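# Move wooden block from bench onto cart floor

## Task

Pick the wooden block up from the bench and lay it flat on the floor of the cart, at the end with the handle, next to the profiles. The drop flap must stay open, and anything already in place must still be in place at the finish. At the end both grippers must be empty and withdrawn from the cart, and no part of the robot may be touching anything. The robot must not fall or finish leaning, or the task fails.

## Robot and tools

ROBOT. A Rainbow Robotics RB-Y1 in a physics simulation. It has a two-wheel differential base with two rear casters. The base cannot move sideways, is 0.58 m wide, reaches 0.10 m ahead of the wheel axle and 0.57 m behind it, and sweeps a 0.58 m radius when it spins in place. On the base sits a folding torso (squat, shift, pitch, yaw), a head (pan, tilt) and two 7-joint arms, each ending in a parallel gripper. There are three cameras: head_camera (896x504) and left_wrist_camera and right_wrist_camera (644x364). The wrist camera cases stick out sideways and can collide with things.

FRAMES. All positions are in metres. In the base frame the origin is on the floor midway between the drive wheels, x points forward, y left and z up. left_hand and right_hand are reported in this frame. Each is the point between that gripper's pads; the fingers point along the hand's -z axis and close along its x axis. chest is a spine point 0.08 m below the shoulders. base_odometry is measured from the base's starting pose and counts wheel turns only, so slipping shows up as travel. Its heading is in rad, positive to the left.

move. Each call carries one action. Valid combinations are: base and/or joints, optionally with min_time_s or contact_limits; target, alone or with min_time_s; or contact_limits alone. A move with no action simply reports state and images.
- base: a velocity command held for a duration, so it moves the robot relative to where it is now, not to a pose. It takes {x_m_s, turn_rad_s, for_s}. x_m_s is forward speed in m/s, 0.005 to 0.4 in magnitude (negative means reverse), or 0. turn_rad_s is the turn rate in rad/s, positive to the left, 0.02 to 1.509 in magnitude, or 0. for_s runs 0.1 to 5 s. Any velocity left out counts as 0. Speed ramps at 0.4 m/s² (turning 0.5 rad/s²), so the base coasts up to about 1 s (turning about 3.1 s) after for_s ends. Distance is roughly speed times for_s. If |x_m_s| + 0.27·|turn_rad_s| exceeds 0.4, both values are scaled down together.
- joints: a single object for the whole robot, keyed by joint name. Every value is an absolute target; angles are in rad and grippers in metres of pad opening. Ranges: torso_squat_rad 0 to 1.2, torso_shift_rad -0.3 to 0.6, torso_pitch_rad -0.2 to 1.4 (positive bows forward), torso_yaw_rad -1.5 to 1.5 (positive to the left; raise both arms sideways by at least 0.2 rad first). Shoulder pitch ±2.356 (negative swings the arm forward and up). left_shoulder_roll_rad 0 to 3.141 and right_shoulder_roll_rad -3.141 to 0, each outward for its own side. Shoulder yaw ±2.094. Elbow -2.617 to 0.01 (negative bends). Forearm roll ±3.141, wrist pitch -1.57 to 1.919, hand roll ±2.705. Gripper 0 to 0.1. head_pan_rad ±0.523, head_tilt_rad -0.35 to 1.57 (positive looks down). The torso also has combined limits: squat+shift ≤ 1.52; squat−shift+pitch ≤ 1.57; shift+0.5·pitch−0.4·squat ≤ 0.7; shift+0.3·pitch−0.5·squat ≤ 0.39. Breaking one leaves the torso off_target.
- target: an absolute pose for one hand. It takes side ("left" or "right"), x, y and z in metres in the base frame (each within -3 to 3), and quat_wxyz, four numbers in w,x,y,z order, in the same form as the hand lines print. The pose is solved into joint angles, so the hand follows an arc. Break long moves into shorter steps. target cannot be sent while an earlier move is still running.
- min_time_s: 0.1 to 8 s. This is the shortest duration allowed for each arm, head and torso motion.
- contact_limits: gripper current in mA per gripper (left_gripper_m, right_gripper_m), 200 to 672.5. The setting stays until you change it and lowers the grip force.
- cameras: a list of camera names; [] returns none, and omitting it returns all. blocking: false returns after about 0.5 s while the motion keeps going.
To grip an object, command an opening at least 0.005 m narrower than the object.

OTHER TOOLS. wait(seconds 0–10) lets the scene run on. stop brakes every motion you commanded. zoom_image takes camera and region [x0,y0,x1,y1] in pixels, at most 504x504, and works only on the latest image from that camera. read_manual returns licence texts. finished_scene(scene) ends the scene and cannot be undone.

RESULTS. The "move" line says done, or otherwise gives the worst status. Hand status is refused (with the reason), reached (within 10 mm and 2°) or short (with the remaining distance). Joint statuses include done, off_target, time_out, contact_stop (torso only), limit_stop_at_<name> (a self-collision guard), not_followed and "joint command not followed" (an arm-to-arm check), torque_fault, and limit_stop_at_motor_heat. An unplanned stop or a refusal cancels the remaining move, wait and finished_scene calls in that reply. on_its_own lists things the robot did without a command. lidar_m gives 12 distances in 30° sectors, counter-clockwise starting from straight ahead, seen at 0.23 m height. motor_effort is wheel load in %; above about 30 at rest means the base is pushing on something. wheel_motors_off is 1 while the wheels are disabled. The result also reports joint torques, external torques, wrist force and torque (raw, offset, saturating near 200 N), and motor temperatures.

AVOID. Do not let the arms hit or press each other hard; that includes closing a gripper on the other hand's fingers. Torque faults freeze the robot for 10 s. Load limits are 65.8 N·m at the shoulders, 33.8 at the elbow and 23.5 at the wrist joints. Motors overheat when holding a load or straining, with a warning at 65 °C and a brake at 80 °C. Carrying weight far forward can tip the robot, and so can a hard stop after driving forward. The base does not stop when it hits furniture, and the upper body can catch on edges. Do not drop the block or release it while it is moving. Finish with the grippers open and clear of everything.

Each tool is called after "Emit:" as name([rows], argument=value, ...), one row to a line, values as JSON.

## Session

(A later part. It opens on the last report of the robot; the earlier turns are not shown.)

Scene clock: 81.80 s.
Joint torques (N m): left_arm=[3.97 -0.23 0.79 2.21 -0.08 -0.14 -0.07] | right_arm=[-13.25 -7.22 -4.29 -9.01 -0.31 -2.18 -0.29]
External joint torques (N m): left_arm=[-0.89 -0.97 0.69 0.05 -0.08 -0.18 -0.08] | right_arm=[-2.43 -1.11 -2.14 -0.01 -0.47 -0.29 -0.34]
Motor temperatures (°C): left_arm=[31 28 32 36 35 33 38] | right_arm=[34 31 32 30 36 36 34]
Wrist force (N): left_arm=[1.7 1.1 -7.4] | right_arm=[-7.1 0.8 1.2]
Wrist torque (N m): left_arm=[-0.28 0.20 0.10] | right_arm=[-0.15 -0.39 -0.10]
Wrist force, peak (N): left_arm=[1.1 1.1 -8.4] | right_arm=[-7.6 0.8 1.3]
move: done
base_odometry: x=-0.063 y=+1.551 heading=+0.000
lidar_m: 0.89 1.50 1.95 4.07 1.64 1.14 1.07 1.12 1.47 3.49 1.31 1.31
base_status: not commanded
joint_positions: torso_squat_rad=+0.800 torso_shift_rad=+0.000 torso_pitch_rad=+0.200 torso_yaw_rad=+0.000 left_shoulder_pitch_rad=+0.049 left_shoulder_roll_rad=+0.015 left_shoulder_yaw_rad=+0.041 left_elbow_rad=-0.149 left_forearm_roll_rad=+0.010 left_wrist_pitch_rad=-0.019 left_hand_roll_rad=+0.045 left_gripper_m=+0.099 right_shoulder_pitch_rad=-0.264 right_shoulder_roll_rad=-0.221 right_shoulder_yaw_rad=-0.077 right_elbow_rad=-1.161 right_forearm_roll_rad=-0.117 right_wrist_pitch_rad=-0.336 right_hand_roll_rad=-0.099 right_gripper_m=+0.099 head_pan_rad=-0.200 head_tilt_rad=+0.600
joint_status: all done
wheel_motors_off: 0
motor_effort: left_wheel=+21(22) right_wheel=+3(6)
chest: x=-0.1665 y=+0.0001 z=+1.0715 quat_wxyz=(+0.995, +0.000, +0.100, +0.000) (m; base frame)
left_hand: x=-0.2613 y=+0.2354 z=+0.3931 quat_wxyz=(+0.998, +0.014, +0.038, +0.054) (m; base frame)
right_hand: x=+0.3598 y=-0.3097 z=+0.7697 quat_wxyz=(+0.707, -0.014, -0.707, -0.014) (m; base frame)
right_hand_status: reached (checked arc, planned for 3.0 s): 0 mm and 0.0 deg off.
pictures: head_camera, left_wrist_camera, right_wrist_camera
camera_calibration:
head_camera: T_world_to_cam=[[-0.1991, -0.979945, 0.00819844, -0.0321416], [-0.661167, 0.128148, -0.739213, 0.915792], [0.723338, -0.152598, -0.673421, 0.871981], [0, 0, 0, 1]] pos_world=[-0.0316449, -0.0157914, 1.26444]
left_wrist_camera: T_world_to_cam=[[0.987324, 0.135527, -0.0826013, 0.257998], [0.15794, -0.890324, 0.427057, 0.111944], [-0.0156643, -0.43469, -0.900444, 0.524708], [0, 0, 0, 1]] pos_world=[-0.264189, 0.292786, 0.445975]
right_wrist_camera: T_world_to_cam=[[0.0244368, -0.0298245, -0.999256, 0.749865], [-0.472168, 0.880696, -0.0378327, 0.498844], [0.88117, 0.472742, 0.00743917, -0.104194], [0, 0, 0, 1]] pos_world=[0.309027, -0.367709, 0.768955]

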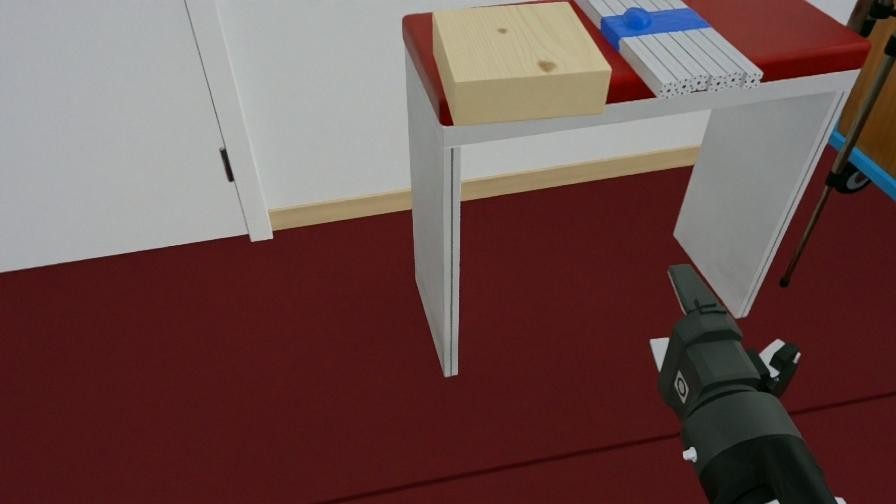

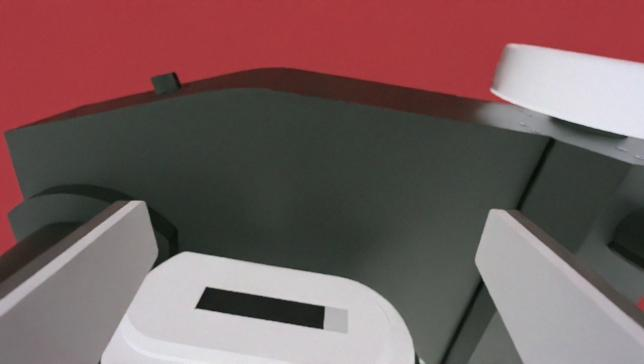

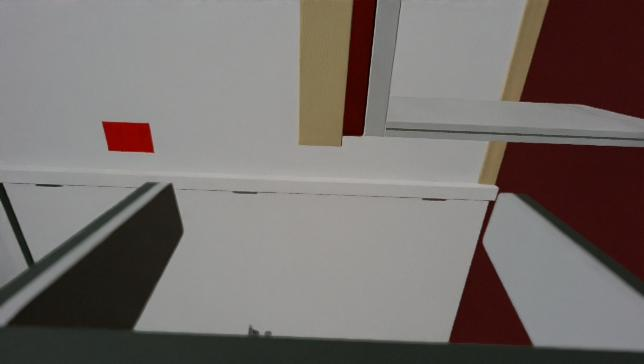

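Emit:
move(target={"side": "right", "x": 0.36, "y": -0.305, "z": 0.776, "quat_wxyz": [0.7069, -0.0141, -0.7069, -0.0141]}, cameras=[])

Emit:
move(base={"x_m_s": 0.15, "for_s": 2.4}, joints={"head_tilt_rad": 0.75, "head_pan_rad": -0.4})

Emit:
zoom_image(camera="head_camera", region=[300, 50, 804, 334])

Emit:
zoom_image(camera="right_wrist_camera", region=[180, 0, 580, 240])

Scene clock: 92.63 s.
Joint torques (N m): left_arm=[3.96 -0.2 1.01 2.35 -0.15 -0.1 -0.19] | right_arm=[-10.2 -5.14 -3.34 -10.31 -0.07 -1.93 0.15]
External joint torques (N m): left_arm=[-0.9 -0.94 0.92 0.19 -0.15 -0.14 -0.19] | right_arm=[0.56 0.67 -1.27 -1.17 -0.25 -0.04 0.1]
Motor temperatures (°C): left_arm=[31 28 32 36 35 33 38] | right_arm=[34 31 32 31 36 36 34]
Wrist force (N): left_arm=[1.7 0.9 -7.2] | right_arm=[-7.2 0.7 0.9]
Wrist torque (N m): left_arm=[-0.28 0.24 0.06] | right_arm=[-0.17 -0.39 -0.11]
Wrist force, peak (N): left_arm=[1.6 1.1 -8.6] | right_arm=[-8.2 1.6 1.4]
move: done
base_odometry: x=-0.063 y=+1.551 heading=+0.000
lidar_m: 0.89 1.51 1.96 4.07 1.64 1.15 1.08 1.13 1.46 3.50 1.30 1.31
base_status: not commanded
joint_positions: torso_squat_rad=+0.800 torso_shift_rad=+0.000 torso_pitch_rad=+0.200 torso_yaw_rad=+0.000 left_shoulder_pitch_rad=+0.049 left_shoulder_roll_rad=+0.015 left_shoulder_yaw_rad=+0.041 left_elbow_rad=-0.149 left_forearm_roll_rad=+0.010 left_wrist_pitch_rad=-0.019 left_hand_roll_rad=+0.045 left_gripper_m=+0.099 right_shoulder_pitch_rad=-0.253 right_shoulder_roll_rad=-0.209 right_shoulder_yaw_rad=-0.081 right_elbow_rad=-1.204 right_forearm_roll_rad=-0.115 right_wrist_pitch_rad=-0.307 right_hand_roll_rad=-0.088 right_gripper_m=+0.099 head_pan_rad=-0.200 head_tilt_rad=+0.600
joint_status: all done
wheel_motors_off: 0
motor_effort: left_wheel=+21(21) right_wheel=+4(5)
chest: x=-0.1665 y=+0.0001 z=+1.0715 quat_wxyz=(+0.995, +0.000, +0.100, +0.000) (m; base frame)
left_hand: x=-0.2613 y=+0.2354 z=+0.3931 quat_wxyz=(+0.998, +0.014, +0.038, +0.054) (m; base frame)
right_hand: x=+0.3601 y=-0.3051 z=+0.7760 quat_wxyz=(+0.706, -0.014, -0.707, -0.014) (m; base frame)
right_hand_status: reached (checked arc, planned for 0.2 s): 0 mm and 0.1 deg off.
pictures: none
No camera images: "cameras" was empty.

Scene clock: 95.73 s.
Joint torques (N m): left_arm=[4.42 0.05 0.9 2.34 -0.03 -0.21 -0.05] | right_arm=[-10.89 -5.15 -3.46 -10.15 -0.12 -1.92 0.09]
External joint torques (N m): left_arm=[-0.44 -0.69 0.81 0.18 -0.03 -0.26 -0.05] | right_arm=[-0.14 0.67 -1.39 -1.01 -0.29 -0.03 0.04]
Motor temperatures (°C): left_arm=[31 28 32 36 35 33 38] | right_arm=[34 31 32 31 36 36 34]
Wrist force (N): left_arm=[0.9 1.5 -7.8] | right_arm=[-7.7 0.8 0.7]
Wrist torque (N m): left_arm=[-0.32 0.16 0.08] | right_arm=[-0.16 -0.44 -0.15]
Wrist force, peak (N): left_arm=[1.8 1.0 -8.5] | right_arm=[-7.7 0.3 0.9]
move: done
base_odometry: x=+0.297 y=+1.551 heading=-0.001
lidar_m: 0.65 1.13 1.50 3.61 2.19 1.52 1.44 1.49 1.96 1.52 1.07 0.55
base_status: done (sent for 2.4 of 2.4 s)
joint_positions: torso_squat_rad=+0.800 torso_shift_rad=+0.000 torso_pitch_rad=+0.200 torso_yaw_rad=+0.000 left_shoulder_pitch_rad=+0.049 left_shoulder_roll_rad=+0.015 left_shoulder_yaw_rad=+0.041 left_elbow_rad=-0.149 left_forearm_roll_rad=+0.010 left_wrist_pitch_rad=-0.019 left_hand_roll_rad=+0.045 left_gripper_m=+0.099 right_shoulder_pitch_rad=-0.253 right_shoulder_roll_rad=-0.209 right_shoulder_yaw_rad=-0.081 right_elbow_rad=-1.204 right_forearm_roll_rad=-0.115 right_wrist_pitch_rad=-0.307 right_hand_roll_rad=-0.088 right_gripper_m=+0.099 head_pan_rad=-0.400 head_tilt_rad=+0.750
joint_status: all done
wheel_motors_off: 0
motor_effort: left_wheel=-9(48) right_wheel=+11(40)
chest: x=-0.1664 y=+0.0001 z=+1.0715 quat_wxyz=(+0.995, +0.000, +0.100, +0.000) (m; base frame)
left_hand: x=-0.2613 y=+0.2354 z=+0.3931 quat_wxyz=(+0.998, +0.014, +0.038, +0.054) (m; base frame)
right_hand: x=+0.3600 y=-0.3051 z=+0.7758 quat_wxyz=(+0.707, -0.014, -0.707, -0.014) (m; base frame)
pictures: head_camera, left_wrist_camera, right_wrist_camera
camera_calibration:
head_camera: T_world_to_cam=[[-0.390318, -0.919475, 0.0470898, -0.101412], [-0.719468, 0.272702, -0.638748, 0.782848], [0.574472, -0.283195, -0.767973, 0.975565], [0, 0, 0, 1]] pos_world=[-0.0367841, -0.0304553, 1.25403]
left_wrist_camera: T_world_to_cam=[[0.987323, 0.135483, -0.0826898, 0.25805], [0.157939, -0.890331, 0.427043, 0.111952], [-0.0157643, -0.434689, -0.900442, 0.524681], [0, 0, 0, 1]] pos_world=[-0.264189, 0.292786, 0.445975]
right_wrist_camera: T_world_to_cam=[[0.0261983, -0.0301414, -0.999202, 0.755398], [-0.472402, 0.880522, -0.0389474, 0.495994], [0.880994, 0.473046, 0.00882937, -0.107508], [0, 0, 0, 1]] pos_world=[0.309233, -0.363108, 0.775063]

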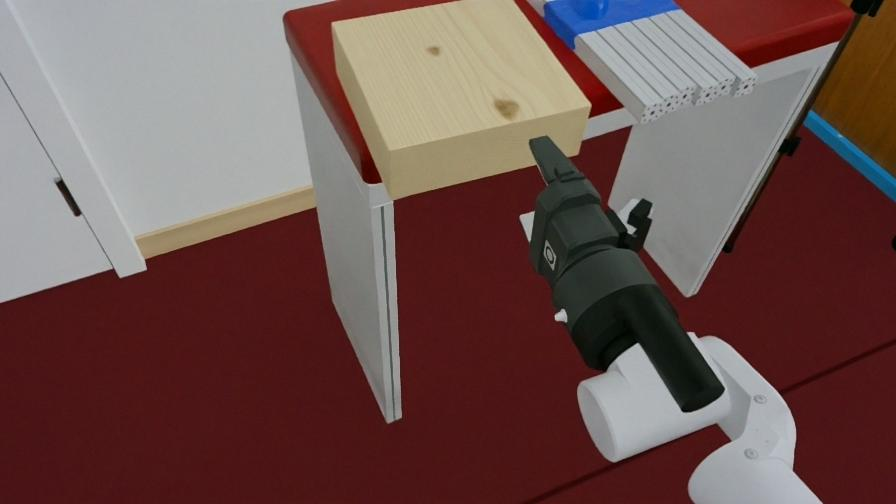

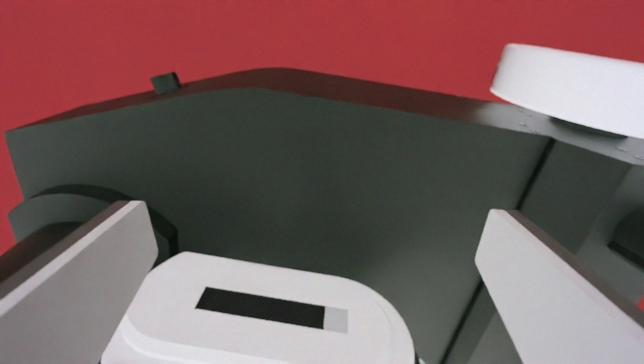

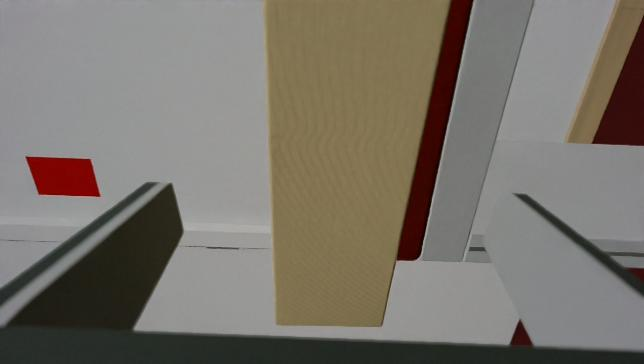

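Scaled by 1.000.

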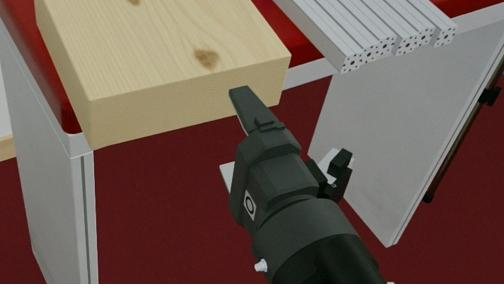

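Scaled by 1.260 from the camera's 644x364 image, which has a finer 1265x715 frame.

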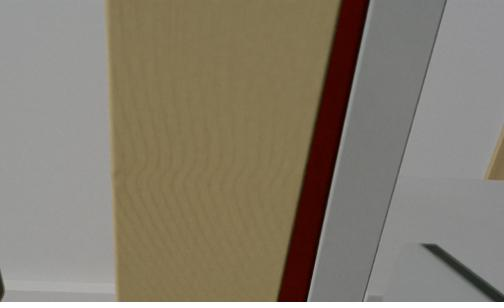

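Emit:
move(target={"side": "right", "x": 0.37, "y": -0.296, "z": 0.767, "quat_wxyz": [0.707, -0.0106, -0.707, -0.0106]}, cameras=[])

Emit:
move(target={"side": "right", "x": 0.41, "y": -0.296, "z": 0.767, "quat_wxyz": [0.707, -0.0106, -0.707, -0.0106]}, min_time_s=1.5)

Emit:
zoom_image(camera="head_camera", region=[300, 50, 700, 274])

Scene clock: 104.07 s.
Joint torques (N m): left_arm=[4.11 -0.17 0.77 2.43 -0.05 -0.19 -0.01] | right_arm=[-12.17 -5.26 -2.31 -9.43 0.05 -2.05 0.22]
External joint torques (N m): left_arm=[-0.75 -0.91 0.68 0.26 -0.05 -0.23 -0.01] | right_arm=[-0.64 0.44 -0.47 -0.45 -0.12 -0.16 0.17]
Motor temperatures (°C): left_arm=[31 28 32 36 35 33 38] | right_arm=[34 31 32 31 36 36 34]
Wrist force (N): left_arm=[1.0 0.9 -8.0] | right_arm=[-7.3 0.2 1.1]
Wrist torque (N m): left_arm=[-0.25 0.17 0.07] | right_arm=[-0.10 -0.40 -0.12]
Wrist force, peak (N): left_arm=[1.7 0.9 -8.6] | right_arm=[-8.6 0.5 1.5]
move: done
base_odometry: x=+0.297 y=+1.551 heading=-0.001
lidar_m: 0.66 1.14 1.49 3.60 2.16 1.53 1.44 1.49 1.94 1.54 1.06 0.54
base_status: not commanded
joint_positions: torso_squat_rad=+0.800 torso_shift_rad=+0.000 torso_pitch_rad=+0.200 torso_yaw_rad=+0.000 left_shoulder_pitch_rad=+0.049 left_shoulder_roll_rad=+0.015 left_shoulder_yaw_rad=+0.041 left_elbow_rad=-0.149 left_forearm_roll_rad=+0.010 left_wrist_pitch_rad=-0.019 left_hand_roll_rad=+0.045 left_gripper_m=+0.099 right_shoulder_pitch_rad=-0.309 right_shoulder_roll_rad=-0.199 right_shoulder_yaw_rad=-0.077 right_elbow_rad=-1.107 right_forearm_roll_rad=-0.111 right_wrist_pitch_rad=-0.351 right_hand_roll_rad=-0.081 right_gripper_m=+0.099 head_pan_rad=-0.400 head_tilt_rad=+0.750
joint_status: all done
wheel_motors_off: 0
motor_effort: left_wheel=-10(11) right_wheel=+11(12)
chest: x=-0.1665 y=+0.0001 z=+1.0715 quat_wxyz=(+0.995, +0.000, +0.100, +0.000) (m; base frame)
left_hand: x=-0.2613 y=+0.2354 z=+0.3931 quat_wxyz=(+0.998, +0.014, +0.038, +0.054) (m; base frame)
right_hand: x=+0.3699 y=-0.2960 z=+0.7670 quat_wxyz=(+0.707, -0.011, -0.707, -0.011) (m; base frame)
right_hand_status: reached (checked arc, planned for 0.4 s): 0 mm and 0.0 deg off.
pictures: none
No camera images: "cameras" was empty.

Scene clock: 105.90 s.
Joint torques (N m): left_arm=[4.24 -0.32 0.76 2.31 -0.05 -0.07 -0.03] | right_arm=[-16.79 -7.42 -3.9 -8.88 -0.33 -2.01 -0.24]
External joint torques (N m): left_arm=[-0.62 -1.06 0.67 0.14 -0.05 -0.11 -0.03] | right_arm=[-2.52 -0.73 -2.35 -0.22 -0.48 -0.12 -0.29]
Motor temperatures (°C): left_arm=[31 28 32 36 35 33 38] | right_arm=[34 31 32 31 36 36 34]
Wrist force (N): left_arm=[1.3 1.4 -7.9] | right_arm=[-7.3 0.3 1.1]
Wrist torque (N m): left_arm=[-0.30 0.19 0.03] | right_arm=[-0.12 -0.40 -0.09]
Wrist force, peak (N): left_arm=[1.4 1.2 -8.3] | right_arm=[-7.8 0.7 1.3]
move: done
base_odometry: x=+0.297 y=+1.551 heading=-0.001
lidar_m: 0.66 1.13 1.49 3.61 2.17 1.52 1.43 1.49 1.95 1.52 1.07 0.54
base_status: not commanded
joint_positions: torso_squat_rad=+0.800 torso_shift_rad=+0.000 torso_pitch_rad=+0.200 torso_yaw_rad=+0.000 left_shoulder_pitch_rad=+0.049 left_shoulder_roll_rad=+0.015 left_shoulder_yaw_rad=+0.041 left_elbow_rad=-0.149 left_forearm_roll_rad=+0.010 left_wrist_pitch_rad=-0.019 left_hand_roll_rad=+0.045 left_gripper_m=+0.099 right_shoulder_pitch_rad=-0.494 right_shoulder_roll_rad=-0.222 right_shoulder_yaw_rad=-0.090 right_elbow_rad=-0.853 right_forearm_roll_rad=-0.118 right_wrist_pitch_rad=-0.420 right_hand_roll_rad=-0.087 right_gripper_m=+0.099 head_pan_rad=-0.400 head_tilt_rad=+0.750
joint_status: all done
wheel_motors_off: 0
motor_effort: left_wheel=-11(12) right_wheel=+11(13)
chest: x=-0.1665 y=+0.0001 z=+1.0715 quat_wxyz=(+0.995, +0.000, +0.100, +0.000) (m; base frame)
left_hand: x=-0.2613 y=+0.2354 z=+0.3931 quat_wxyz=(+0.998, +0.014, +0.038, +0.054) (m; base frame)
right_hand: x=+0.4098 y=-0.2957 z=+0.7667 quat_wxyz=(+0.707, -0.011, -0.707, -0.011) (m; base frame)
right_hand_status: reached (checked arc, planned for 1.5 s): 0 mm and 0.1 deg off.
pictures: head_camera, left_wrist_camera, right_wrist_camera
camera_calibration:
head_camera: T_world_to_cam=[[-0.390254, -0.9195, 0.0471454, -0.10152], [-0.719502, 0.27262, -0.638745, 0.782768], [0.574473, -0.283194, -0.767972, 0.975622], [0, 0, 0, 1]] pos_world=[-0.0368841, -0.0304556, 1.25403]
left_wrist_camera: T_world_to_cam=[[0.987307, 0.13557, -0.0827329, 0.25804], [0.158036, -0.890318, 0.427035, 0.111977], [-0.0157653, -0.43469, -0.900442, 0.524681], [0, 0, 0, 1]] pos_world=[-0.264189, 0.292786, 0.445975]
right_wrist_camera: T_world_to_cam=[[0.0241534, -0.029778, -0.999265, 0.746256], [-0.480836, 0.875998, -0.0377271, 0.512117], [0.876478, 0.481394, 0.00683994, -0.149823], [0, 0, 0, 1]] pos_world=[0.359536, -0.354268, 0.766053]

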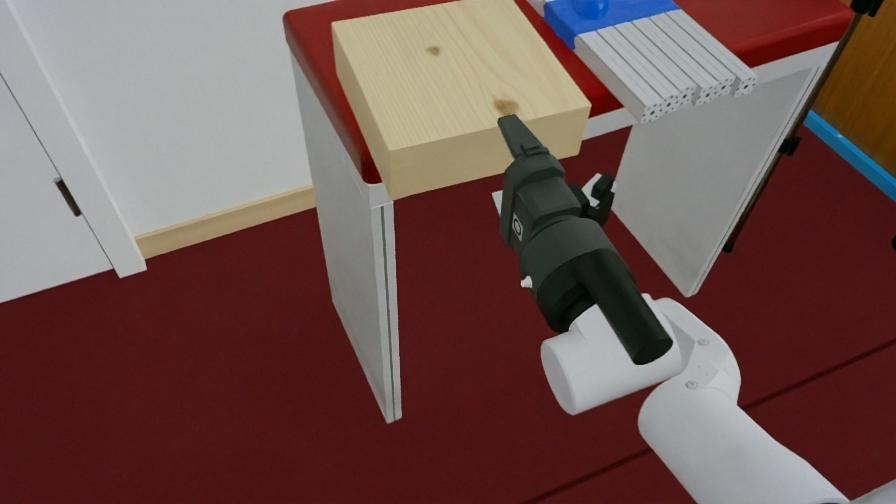

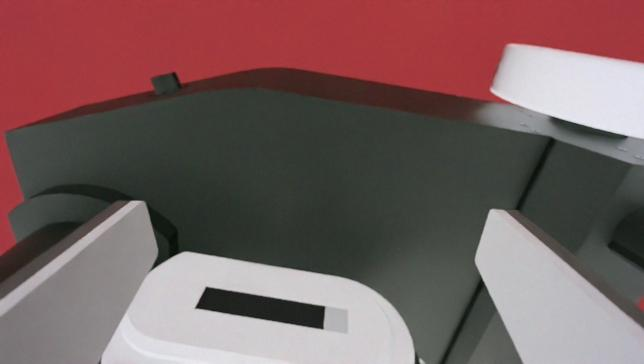

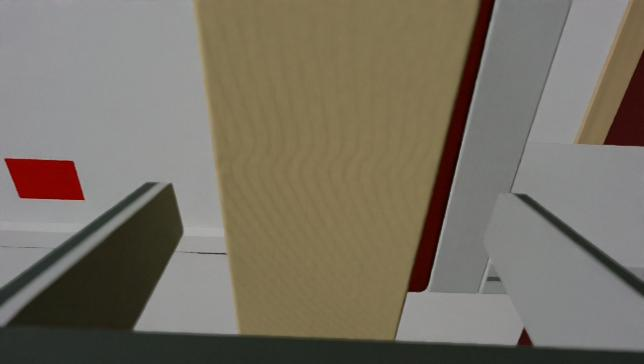

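Scaled by 1.260 from the camera's 896x504 image, which has a finer 1280x720 frame.

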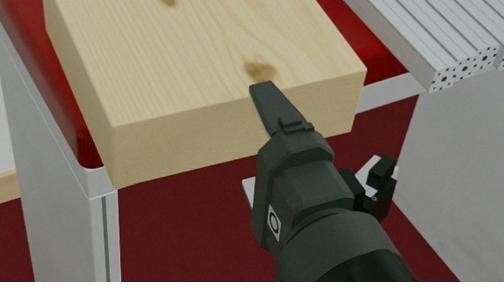

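Emit:
move(target={"side": "right", "x": 0.462, "y": -0.293, "z": 0.768, "quat_wxyz": [0.707, -0.0106, -0.707, -0.0106]}, min_time_s=2, cameras=["head_camera", "right_wrist_camera"])

Emit:
zoom_image(camera="head_camera", region=[300, 50, 700, 274])

Scene clock: 110.20 s.
Joint torques (N m): left_arm=[4.09 -0.28 0.62 2.32 -0.05 -0.13 0.03] | right_arm=[-20.71 -8.84 -2.32 -7.39 0.01 -1.99 -0.19]
External joint torques (N m): left_arm=[-0.77 -1.02 0.53 0.17 -0.06 -0.17 0.03] | right_arm=[-2.12 -0.61 -1.8 0.09 -0.05 -0.1 -0.24]
Motor temperatures (°C): left_arm=[31 28 32 36 35 33 38] | right_arm=[35 31 32 31 36 36 34]
Wrist force (N): left_arm=[0.6 1.4 -7.5] | right_arm=[-7.0 0.5 1.2]
Wrist torque (N m): left_arm=[-0.28 0.14 0.05] | right_arm=[-0.11 -0.37 -0.13]
Wrist force, peak (N): left_arm=[0.9 1.0 -9.1] | right_arm=[10.9 -1.5 19.1]
move: short
base_odometry: x=+0.297 y=+1.551 heading=-0.001
lidar_m: 0.65 1.12 1.50 3.61 2.18 1.53 1.43 1.49 1.94 1.52 1.07 0.54
base_status: not commanded
joint_positions: torso_squat_rad=+0.800 torso_shift_rad=+0.000 torso_pitch_rad=+0.200 torso_yaw_rad=+0.000 left_shoulder_pitch_rad=+0.049 left_shoulder_roll_rad=+0.015 left_shoulder_yaw_rad=+0.041 left_elbow_rad=-0.149 left_forearm_roll_rad=+0.010 left_wrist_pitch_rad=-0.019 left_hand_roll_rad=+0.045 left_gripper_m=+0.099 right_shoulder_pitch_rad=-0.865 right_shoulder_roll_rad=-0.266 right_shoulder_yaw_rad=-0.096 right_elbow_rad=-0.267 right_forearm_roll_rad=-0.127 right_wrist_pitch_rad=-0.585 right_hand_roll_rad=-0.116 right_gripper_m=+0.099 head_pan_rad=-0.400 head_tilt_rad=+0.750
joint_status: all done
wheel_motors_off: 0
motor_effort: left_wheel=-11(11) right_wheel=+14(16)
chest: x=-0.1666 y=+0.0001 z=+1.0715 quat_wxyz=(+0.995, +0.000, +0.100, +0.000) (m; base frame)
left_hand: x=-0.2613 y=+0.2354 z=+0.3931 quat_wxyz=(+0.998, +0.014, +0.038, +0.054) (m; base frame)
right_hand: x=+0.4611 y=-0.2927 z=+0.7686 quat_wxyz=(+0.724, -0.013, -0.689, -0.013) (m; base frame)
right_hand_status: short (checked arc, as near as the solve gets, planned for 2.0 s): 1 mm and 2.9 deg off. The place is met; only the turn is off.
pictures: head_camera, right_wrist_camera
camera_calibration:
head_camera: T_world_to_cam=[[-0.390331, -0.919469, 0.0471083, -0.101465], [-0.719297, 0.272616, -0.638978, 0.782959], [0.574678, -0.283297, -0.767781, 0.975606], [0, 0, 0, 1]] pos_world=[-0.0370841, -0.0303553, 1.25413]
right_wrist_camera: T_world_to_cam=[[-0.0241126, -0.0284338, -0.999305, 0.769539], [-0.475916, 0.879387, -0.0135382, 0.514392], [0.87916, 0.475258, -0.0347364, -0.167438], [0, 0, 0, 1]] pos_world=[0.410567, -0.350892, 0.770151]

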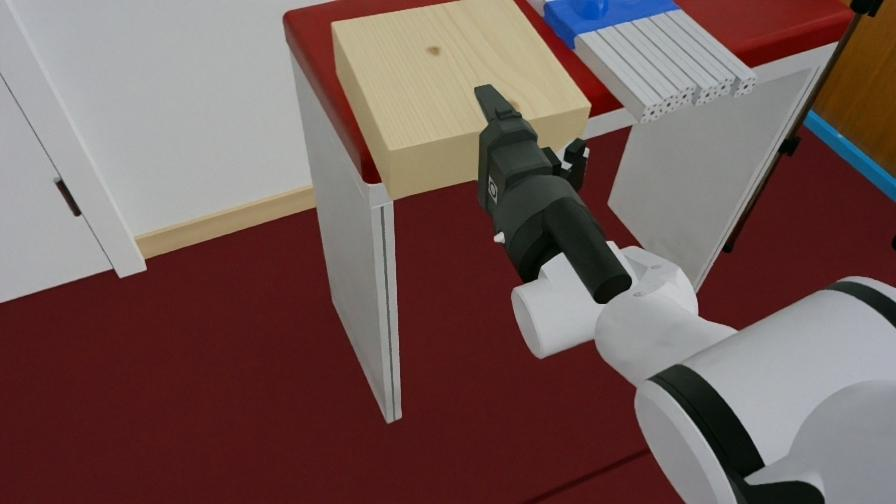

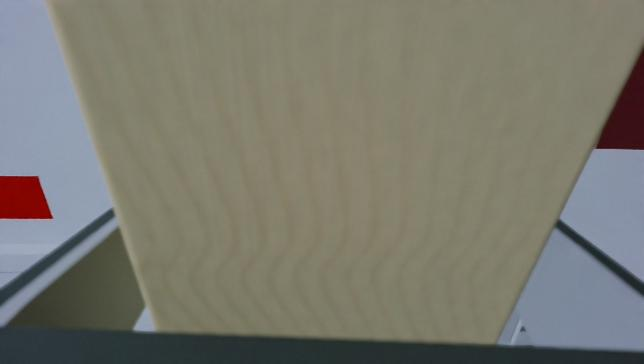

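Scaled by 1.260 from the camera's 896x504 image, which has a finer 1280x720 frame.

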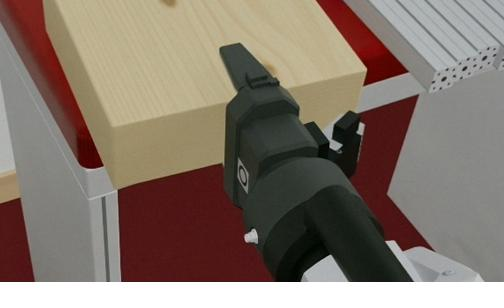

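Emit:
move(target={"side": "right", "x": 0.40, "y": -0.293, "z": 0.768, "quat_wxyz": [0.707, -0.0106, -0.707, -0.0106]}, min_time_s=2, cameras=[])

Emit:
move(base={"x_m_s": 0.04, "for_s": 1.45}, cameras=["head_camera", "right_wrist_camera"])

Emit:
zoom_image(camera="head_camera", region=[300, 50, 700, 274])

Scene clock: 114.43 s.
Joint torques (N m): left_arm=[4.28 -0.16 1.05 2.24 -0.02 -0.24 -0.03] | right_arm=[-13.19 -4.73 -0.78 -10.44 0.28 -1.99 0.32]
External joint torques (N m): left_arm=[-0.58 -0.9 0.96 0.08 -0.03 -0.28 -0.04] | right_arm=[0.37 1.55 0.8 -1.63 0.12 -0.1 0.27]
Motor temperatures (°C): left_arm=[31 28 32 36 35 33 38] | right_arm=[35 31 32 31 36 36 34]
Wrist force (N): left_arm=[0.7 1.2 -7.7] | right_arm=[-6.9 1.8 1.3]
Wrist torque (N m): left_arm=[-0.31 0.15 0.06] | right_arm=[-0.26 -0.39 -0.11]
Wrist force, peak (N): left_arm=[1.2 1.8 -8.5] | right_arm=[6.6 5.5 12.1]
move: done
base_odometry: x=+0.297 y=+1.551 heading=-0.001
lidar_m: 0.65 1.13 1.49 3.62 2.17 1.52 1.44 1.49 1.96 1.53 1.08 0.54
base_status: not commanded
joint_positions: torso_squat_rad=+0.800 torso_shift_rad=+0.000 torso_pitch_rad=+0.200 torso_yaw_rad=+0.000 left_shoulder_pitch_rad=+0.049 left_shoulder_roll_rad=+0.015 left_shoulder_yaw_rad=+0.041 left_elbow_rad=-0.149 left_forearm_roll_rad=+0.010 left_wrist_pitch_rad=-0.019 left_hand_roll_rad=+0.045 left_gripper_m=+0.099 right_shoulder_pitch_rad=-0.442 right_shoulder_roll_rad=-0.208 right_shoulder_yaw_rad=-0.091 right_elbow_rad=-0.934 right_forearm_roll_rad=-0.113 right_wrist_pitch_rad=-0.394 right_hand_roll_rad=-0.079 right_gripper_m=+0.099 head_pan_rad=-0.400 head_tilt_rad=+0.750
joint_status: all done
wheel_motors_off: 0
motor_effort: left_wheel=-11(11) right_wheel=+11(15)
chest: x=-0.1665 y=+0.0001 z=+1.0715 quat_wxyz=(+0.995, +0.000, +0.100, +0.000) (m; base frame)
left_hand: x=-0.2613 y=+0.2354 z=+0.3931 quat_wxyz=(+0.998, +0.014, +0.038, +0.054) (m; base frame)
right_hand: x=+0.4000 y=-0.2933 z=+0.7680 quat_wxyz=(+0.707, -0.011, -0.707, -0.011) (m; base frame)
right_hand_status: reached (checked arc, planned for 2.0 s): 0 mm and 0.1 deg off.
pictures: none
No camera images: "cameras" was empty.

Scene clock: 116.50 s.
Joint torques (N m): left_arm=[4.05 -0.17 0.59 2.3 -0.14 -0.22 -0.01] | right_arm=[-13.71 -5.05 -0.52 -9.76 0.34 -1.95 0.31]
External joint torques (N m): left_arm=[-0.82 -0.91 0.5 0.13 -0.14 -0.27 -0.02] | right_arm=[-0.15 1.23 1.06 -0.95 0.18 -0.05 0.26]
Motor temperatures (°C): left_arm=[31 28 32 36 35 33 38] | right_arm=[35 31 32 31 36 36 34]
Wrist force (N): left_arm=[1.1 0.9 -8.0] | right_arm=[-6.8 1.3 1.3]
Wrist torque (N m): left_arm=[-0.23 0.18 0.07] | right_arm=[-0.25 -0.33 -0.11]
Wrist force, peak (N): left_arm=[0.5 1.3 -8.5] | right_arm=[-7.3 1.1 1.5]
move: done
base_odometry: x=+0.356 y=+1.551 heading=-0.002
lidar_m: 0.64 1.07 1.41 3.43 2.27 1.58 1.50 1.55 2.04 1.40 1.04 0.49
base_status: done (sent for 1.47 of 1.47 s)
joint_positions: torso_squat_rad=+0.800 torso_shift_rad=+0.000 torso_pitch_rad=+0.200 torso_yaw_rad=+0.000 left_shoulder_pitch_rad=+0.049 left_shoulder_roll_rad=+0.015 left_shoulder_yaw_rad=+0.041 left_elbow_rad=-0.149 left_forearm_roll_rad=+0.010 left_wrist_pitch_rad=-0.019 left_hand_roll_rad=+0.045 left_gripper_m=+0.099 right_shoulder_pitch_rad=-0.442 right_shoulder_roll_rad=-0.208 right_shoulder_yaw_rad=-0.091 right_elbow_rad=-0.934 right_forearm_roll_rad=-0.113 right_wrist_pitch_rad=-0.394 right_hand_roll_rad=-0.079 right_gripper_m=+0.099 head_pan_rad=-0.400 head_tilt_rad=+0.750
joint_status: not commanded
wheel_motors_off: 0
motor_effort: left_wheel=-9(24) right_wheel=+8(35)
chest: x=-0.1665 y=+0.0001 z=+1.0715 quat_wxyz=(+0.995, +0.000, +0.100, +0.000) (m; base frame)
left_hand: x=-0.2613 y=+0.2354 z=+0.3931 quat_wxyz=(+0.998, +0.014, +0.038, +0.054) (m; base frame)
right_hand: x=+0.4000 y=-0.2933 z=+0.7679 quat_wxyz=(+0.707, -0.011, -0.707, -0.011) (m; base frame)
pictures: head_camera, right_wrist_camera
camera_calibration:
head_camera: T_world_to_cam=[[-0.390321, -0.919474, 0.0470875, -0.101356], [-0.719466, 0.272706, -0.638749, 0.782749], [0.574472, -0.283195, -0.767973, 0.975651], [0, 0, 0, 1]] pos_world=[-0.0368841, -0.0303553, 1.25403]
right_wrist_camera: T_world_to_cam=[[0.0265224, -0.0297611, -0.999205, 0.746708], [-0.480654, 0.876049, -0.0388511, 0.506073], [0.876509, 0.481302, 0.00893012, -0.144097], [0, 0, 0, 1]] pos_world=[0.349744, -0.351768, 0.767063]

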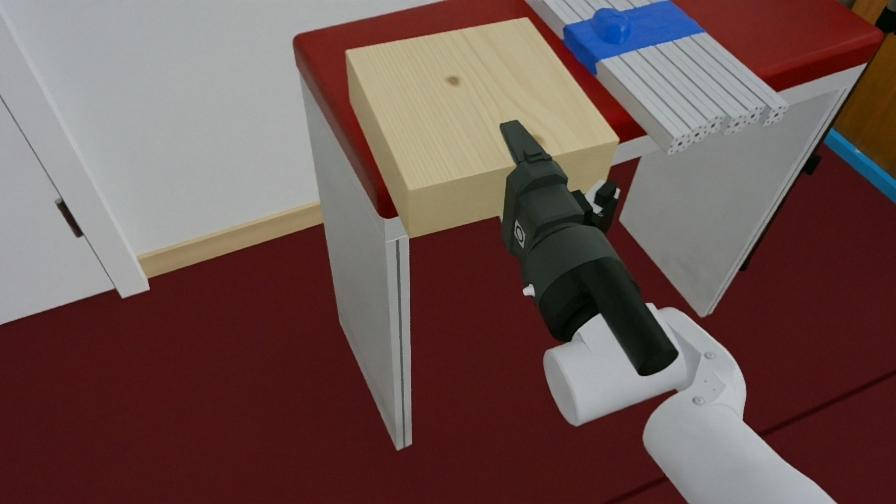

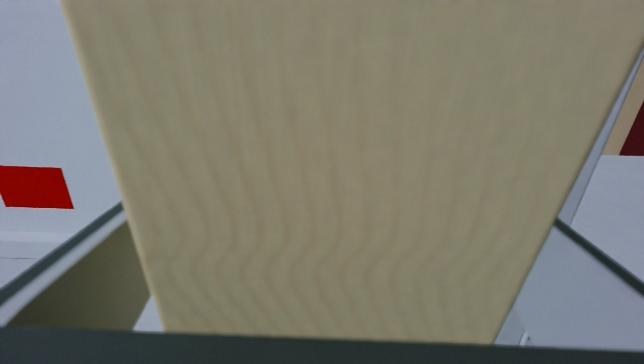

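Scaled by 1.260 from the camera's 896x504 image, which has a finer 1280x720 frame.

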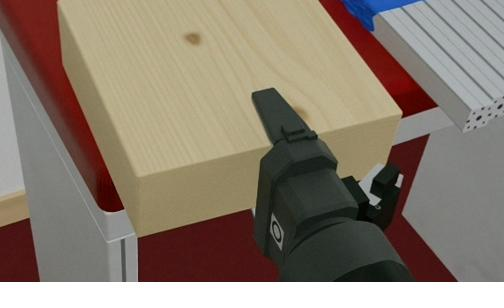

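Emit:
move(target={"side": "right", "x": 0.402, "y": -0.287, "z": 0.767, "quat_wxyz": [0.707, -0.0106, -0.707, -0.0106]}, min_time_s=1, cameras=[])

Emit:
move(joints={"right_gripper_m": 0.05}, cameras=["head_camera", "right_wrist_camera"])

Scene clock: 120.87 s.
Joint torques (N m): left_arm=[3.98 -0.09 0.82 2.35 -0.12 -0.13 0.06] | right_arm=[-15.99 -4.2 -3.82 -8.96 0.39 -1.9 0.31]
External joint torques (N m): left_arm=[-0.88 -0.83 0.73 0.19 -0.13 -0.18 0.05] | right_arm=[-2.3 1.8 -2.41 -0.13 0.22 -0.01 0.26]
Motor temperatures (°C): left_arm=[31 28 32 36 35 33 38] | right_arm=[35 31 32 31 36 36 34]
Wrist force (N): left_arm=[0.4 0.7 -7.2] | right_arm=[-6.6 1.0 1.3]
Wrist torque (N m): left_arm=[-0.25 0.10 0.07] | right_arm=[-0.16 -0.31 -0.12]
Wrist force, peak (N): left_arm=[1.5 2.0 -8.6] | right_arm=[-7.5 1.1 1.4]
move: done
base_odometry: x=+0.356 y=+1.551 heading=-0.002
lidar_m: 0.64 1.05 1.40 3.44 2.27 1.58 1.50 1.54 2.03 1.40 1.04 0.48
base_status: not commanded
joint_positions: torso_squat_rad=+0.800 torso_shift_rad=+0.000 torso_pitch_rad=+0.200 torso_yaw_rad=+0.000 left_shoulder_pitch_rad=+0.049 left_shoulder_roll_rad=+0.015 left_shoulder_yaw_rad=+0.041 left_elbow_rad=-0.149 left_forearm_roll_rad=+0.010 left_wrist_pitch_rad=-0.019 left_hand_roll_rad=+0.045 left_gripper_m=+0.099 right_shoulder_pitch_rad=-0.451 right_shoulder_roll_rad=-0.193 right_shoulder_yaw_rad=-0.097 right_elbow_rad=-0.925 right_forearm_roll_rad=-0.111 right_wrist_pitch_rad=-0.394 right_hand_roll_rad=-0.065 right_gripper_m=+0.099 head_pan_rad=-0.400 head_tilt_rad=+0.750
joint_status: all done
wheel_motors_off: 0
motor_effort: left_wheel=-8(10) right_wheel=+10(13)
chest: x=-0.1665 y=+0.0001 z=+1.0715 quat_wxyz=(+0.995, +0.000, +0.100, +0.000) (m; base frame)
left_hand: x=-0.2613 y=+0.2354 z=+0.3931 quat_wxyz=(+0.998, +0.014, +0.038, +0.054) (m; base frame)
right_hand: x=+0.4017 y=-0.2870 z=+0.7668 quat_wxyz=(+0.707, -0.010, -0.707, -0.010) (m; base frame)
right_hand_status: reached (checked arc, planned for 1.0 s): 0 mm and 0.1 deg off.
pictures: none
No camera images: "cameras" was empty.

Scene clock: 121.93 s.
Joint torques (N m): left_arm=[3.87 0.2 0.71 2.35 -0.2 -0.06 0.02] | right_arm=[-14.62 -4.12 -3.28 -8.1 0.33 -0.77 0.31]
External joint torques (N m): left_arm=[-0.99 -0.54 0.62 0.19 -0.2 -0.1 0.01] | right_arm=[-0.92 1.88 -1.86 0.73 0.16 1.12 0.26]
Motor temperatures (°C): left_arm=[31 28 32 36 35 33 38] | right_arm=[35 31 32 31 36 36 34]
Wrist force (N): left_arm=[1.6 1.3 -7.5] | right_arm=[-2.4 0.7 5.0]
Wrist torque (N m): left_arm=[-0.32 0.28 0.09] | right_arm=[-0.17 -0.73 -0.26]
Wrist force, peak (N): left_arm=[1.0 0.7 -8.6] | right_arm=[-7.2 1.1 1.4]
move: off_target
base_odometry: x=+0.356 y=+1.551 heading=-0.002
lidar_m: 0.63 1.06 1.41 3.43 2.28 1.59 1.50 1.56 2.04 1.39 1.03 0.48
base_status: not commanded
joint_positions: torso_squat_rad=+0.800 torso_shift_rad=+0.000 torso_pitch_rad=+0.200 torso_yaw_rad=+0.000 left_shoulder_pitch_rad=+0.049 left_shoulder_roll_rad=+0.015 left_shoulder_yaw_rad=+0.041 left_elbow_rad=-0.149 left_forearm_roll_rad=+0.010 left_wrist_pitch_rad=-0.019 left_hand_roll_rad=+0.045 left_gripper_m=+0.099 right_shoulder_pitch_rad=-0.451 right_shoulder_roll_rad=-0.193 right_shoulder_yaw_rad=-0.097 right_elbow_rad=-0.925 right_forearm_roll_rad=-0.111 right_wrist_pitch_rad=-0.395 right_hand_roll_rad=-0.065 right_gripper_m=+0.075 head_pan_rad=-0.400 head_tilt_rad=+0.750
joint_status: right_gripper_m off_target (ended at +0.075, target +0.050)
wheel_motors_off: 0
motor_effort: left_wheel=-9(10) right_wheel=+9(11)
chest: x=-0.1665 y=+0.0001 z=+1.0715 quat_wxyz=(+0.995, +0.000, +0.100, +0.000) (m; base frame)
left_hand: x=-0.2613 y=+0.2354 z=+0.3931 quat_wxyz=(+0.998, +0.014, +0.038, +0.054) (m; base frame)
right_hand: x=+0.4019 y=-0.2870 z=+0.7673 quat_wxyz=(+0.707, -0.010, -0.707, -0.010) (m; base frame)
pictures: head_camera, right_wrist_camera
camera_calibration:
head_camera: T_world_to_cam=[[-0.390331, -0.919473, 0.0470354, -0.10133], [-0.719373, 0.272705, -0.638854, 0.782812], [0.574582, -0.2832, -0.767889, 0.975606], [0, 0, 0, 1]] pos_world=[-0.0369841, -0.0303553, 1.25403]
right_wrist_camera: T_world_to_cam=[[0.0257378, -0.0299476, -0.99922, 0.746465], [-0.481157, 0.875783, -0.0386416, 0.501365], [0.876257, 0.481776, 0.00813122, -0.147924], [0, 0, 0, 1]] pos_world=[0.351642, -0.345466, 0.76646]

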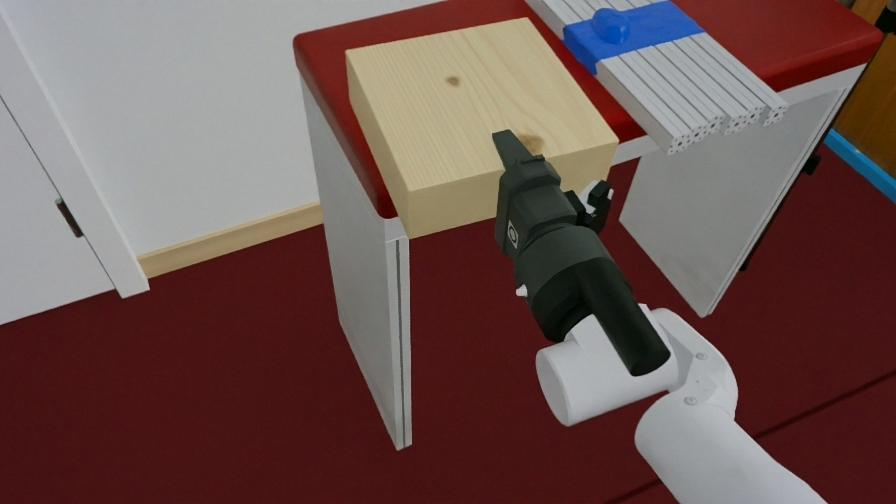

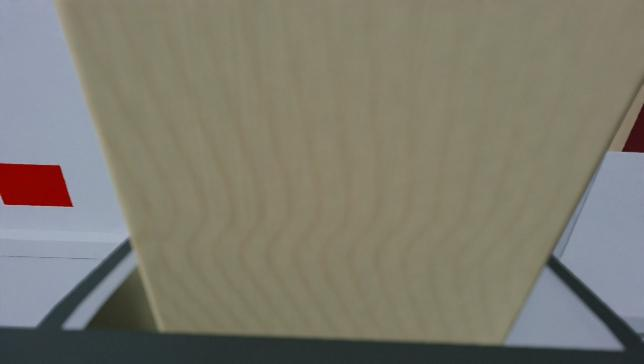

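Emit:
move(target={"side": "right", "x": 0.402, "y": -0.287, "z": 0.79, "quat_wxyz": [0.707, -0.0106, -0.707, -0.0106]}, min_time_s=1.5, cameras=["head_camera"])

Emit:
move(target={"side": "right", "x": 0.402, "y": -0.287, "z": 0.85, "quat_wxyz": [0.707, -0.0106, -0.707, -0.0106]}, min_time_s=2, cameras=["head_camera", "right_wrist_camera"])

Scene clock: 125.37 s.
Joint torques (N m): left_arm=[4.08 -0.19 1.06 2.46 -0.05 -0.14 -0.05] | right_arm=[-22.95 -6.81 -5.58 -21.73 0.06 -8.01 0.2]
External joint torques (N m): left_arm=[-0.8 -0.93 0.97 0.29 -0.05 -0.19 -0.05] | right_arm=[-9.65 -0.97 -4 -12.53 -0.13 -6.12 0.15]
Motor temperatures (°C): left_arm=[31 28 32 36 35 33 38] | right_arm=[35 31 32 31 36 37 34]
Wrist force (N): left_arm=[1.2 0.7 -8.1] | right_arm=[-24.7 1.4 0.7]
Wrist torque (N m): left_arm=[-0.21 0.19 0.06] | right_arm=[-0.15 1.46 -0.08]
Wrist force, peak (N): left_arm=[1.8 1.3 -8.4] | right_arm=[-25.0 2.0 0.8]
move: done
base_odometry: x=+0.356 y=+1.551 heading=-0.002
lidar_m: 0.65 1.06 1.41 3.43 2.27 1.59 1.50 1.55 2.03 1.41 1.05 0.49
base_status: not commanded
joint_positions: torso_squat_rad=+0.800 torso_shift_rad=+0.000 torso_pitch_rad=+0.201 torso_yaw_rad=+0.000 left_shoulder_pitch_rad=+0.049 left_shoulder_roll_rad=+0.015 left_shoulder_yaw_rad=+0.041 left_elbow_rad=-0.149 left_forearm_roll_rad=+0.010 left_wrist_pitch_rad=-0.019 left_hand_roll_rad=+0.045 left_gripper_m=+0.099 right_shoulder_pitch_rad=-0.405 right_shoulder_roll_rad=-0.192 right_shoulder_yaw_rad=-0.098 right_elbow_rad=-1.063 right_forearm_roll_rad=-0.112 right_wrist_pitch_rad=-0.312 right_hand_roll_rad=-0.062 right_gripper_m=+0.074 head_pan_rad=-0.400 head_tilt_rad=+0.750
joint_status: all done
wheel_motors_off: 0
motor_effort: left_wheel=-9(10) right_wheel=+11(11)
chest: x=-0.1662 y=+0.0000 z=+1.0714 quat_wxyz=(+0.995, +0.000, +0.100, +0.000) (m; base frame)
left_hand: x=-0.2614 y=+0.2354 z=+0.3932 quat_wxyz=(+0.998, +0.014, +0.039, +0.054) (m; base frame)
right_hand: x=+0.4010 y=-0.2872 z=+0.7865 quat_wxyz=(+0.704, -0.010, -0.710, -0.010) (m; base frame)
right_hand_status: reached (checked arc, planned for 1.5 s): 4 mm and 0.6 deg off.
pictures: head_camera
camera_calibration:
head_camera: T_world_to_cam=[[-0.390247, -0.919499, 0.0472139, -0.101484], [-0.719811, 0.272719, -0.638354, 0.782423], [0.57409, -0.283101, -0.768293, 0.975766], [0, 0, 0, 1]] pos_world=[-0.0365841, -0.0304555, 1.25393]

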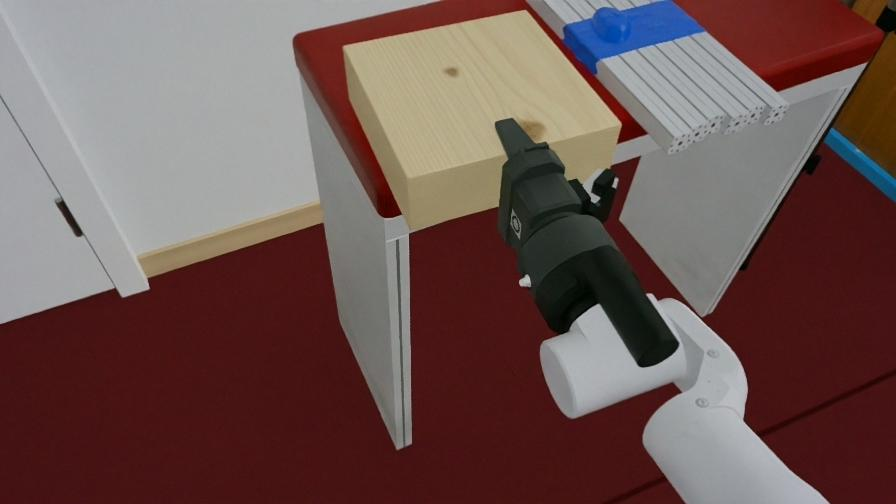

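Scene clock: 127.70 s.
Joint torques (N m): left_arm=[3.97 -0.47 0.61 2.43 -0.11 -0.16 0.03] | right_arm=[-22.98 -6.26 -5.62 -22.74 -0.17 -8.07 0.29]
External joint torques (N m): left_arm=[-0.91 -1.22 0.52 0.26 -0.11 -0.21 0.02] | right_arm=[-10.26 -0.71 -3.76 -12.81 -0.41 -6.17 0.24]
Motor temperatures (°C): left_arm=[31 28 32 36 35 33 38] | right_arm=[35 31 32 32 36 37 34]
Wrist force (N): left_arm=[1.0 1.0 -7.6] | right_arm=[-23.8 1.5 0.3]
Wrist torque (N m): left_arm=[-0.26 0.17 0.03] | right_arm=[-0.17 1.57 -0.07]
Wrist force, peak (N): left_arm=[1.4 0.9 -8.7] | right_arm=[-25.4 1.1 -0.1]
move: done
base_odometry: x=+0.356 y=+1.551 heading=-0.002
lidar_m: 0.63 1.06 1.42 3.44 2.27 1.58 1.49 1.55 2.03 1.41 1.04 0.49
base_status: not commanded
joint_positions: torso_squat_rad=+0.800 torso_shift_rad=+0.000 torso_pitch_rad=+0.201 torso_yaw_rad=+0.000 left_shoulder_pitch_rad=+0.049 left_shoulder_roll_rad=+0.015 left_shoulder_yaw_rad=+0.041 left_elbow_rad=-0.149 left_forearm_roll_rad=+0.010 left_wrist_pitch_rad=-0.019 left_hand_roll_rad=+0.045 left_gripper_m=+0.099 right_shoulder_pitch_rad=-0.329 right_shoulder_roll_rad=-0.189 right_shoulder_yaw_rad=-0.118 right_elbow_rad=-1.417 right_forearm_roll_rad=-0.114 right_wrist_pitch_rad=-0.014 right_hand_roll_rad=-0.055 right_gripper_m=+0.074 head_pan_rad=-0.400 head_tilt_rad=+0.750
joint_status: all done
wheel_motors_off: 0
motor_effort: left_wheel=-9(10) right_wheel=+10(12)
chest: x=-0.1662 y=+0.0000 z=+1.0714 quat_wxyz=(+0.995, +0.000, +0.100, +0.000) (m; base frame)
left_hand: x=-0.2614 y=+0.2354 z=+0.3932 quat_wxyz=(+0.998, +0.014, +0.039, +0.054) (m; base frame)
right_hand: x=+0.4011 y=-0.2872 z=+0.8468 quat_wxyz=(+0.709, -0.011, -0.705, -0.011) (m; base frame)
right_hand_status: reached (checked arc, planned for 2.0 s): 3 mm and 0.4 deg off.
pictures: head_camera, right_wrist_camera
camera_calibration:
head_camera: T_world_to_cam=[[-0.390312, -0.919475, 0.047154, -0.101463], [-0.719812, 0.272821, -0.638309, 0.782469], [0.574044, -0.283081, -0.768334, 0.97573], [0, 0, 0, 1]] pos_world=[-0.036484, -0.0305552, 1.25393]
right_wrist_camera: T_world_to_cam=[[0.0185874, -0.0295943, -0.999389, 0.829061], [-0.480555, 0.87627, -0.0348862, 0.501012], [0.876768, 0.48091, 0.00206585, -0.143098], [0, 0, 0, 1]] pos_world=[0.350818, -0.345669, 0.846329]

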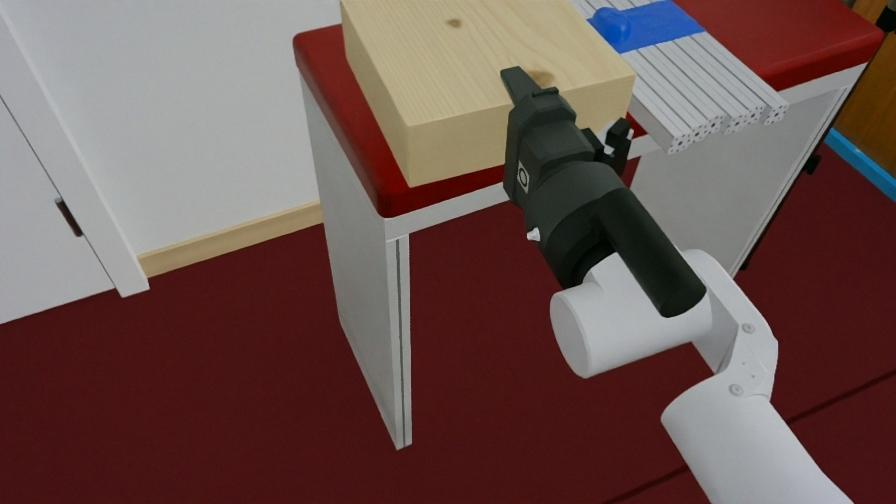

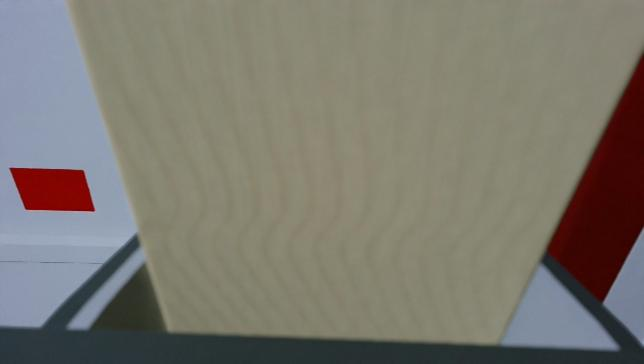

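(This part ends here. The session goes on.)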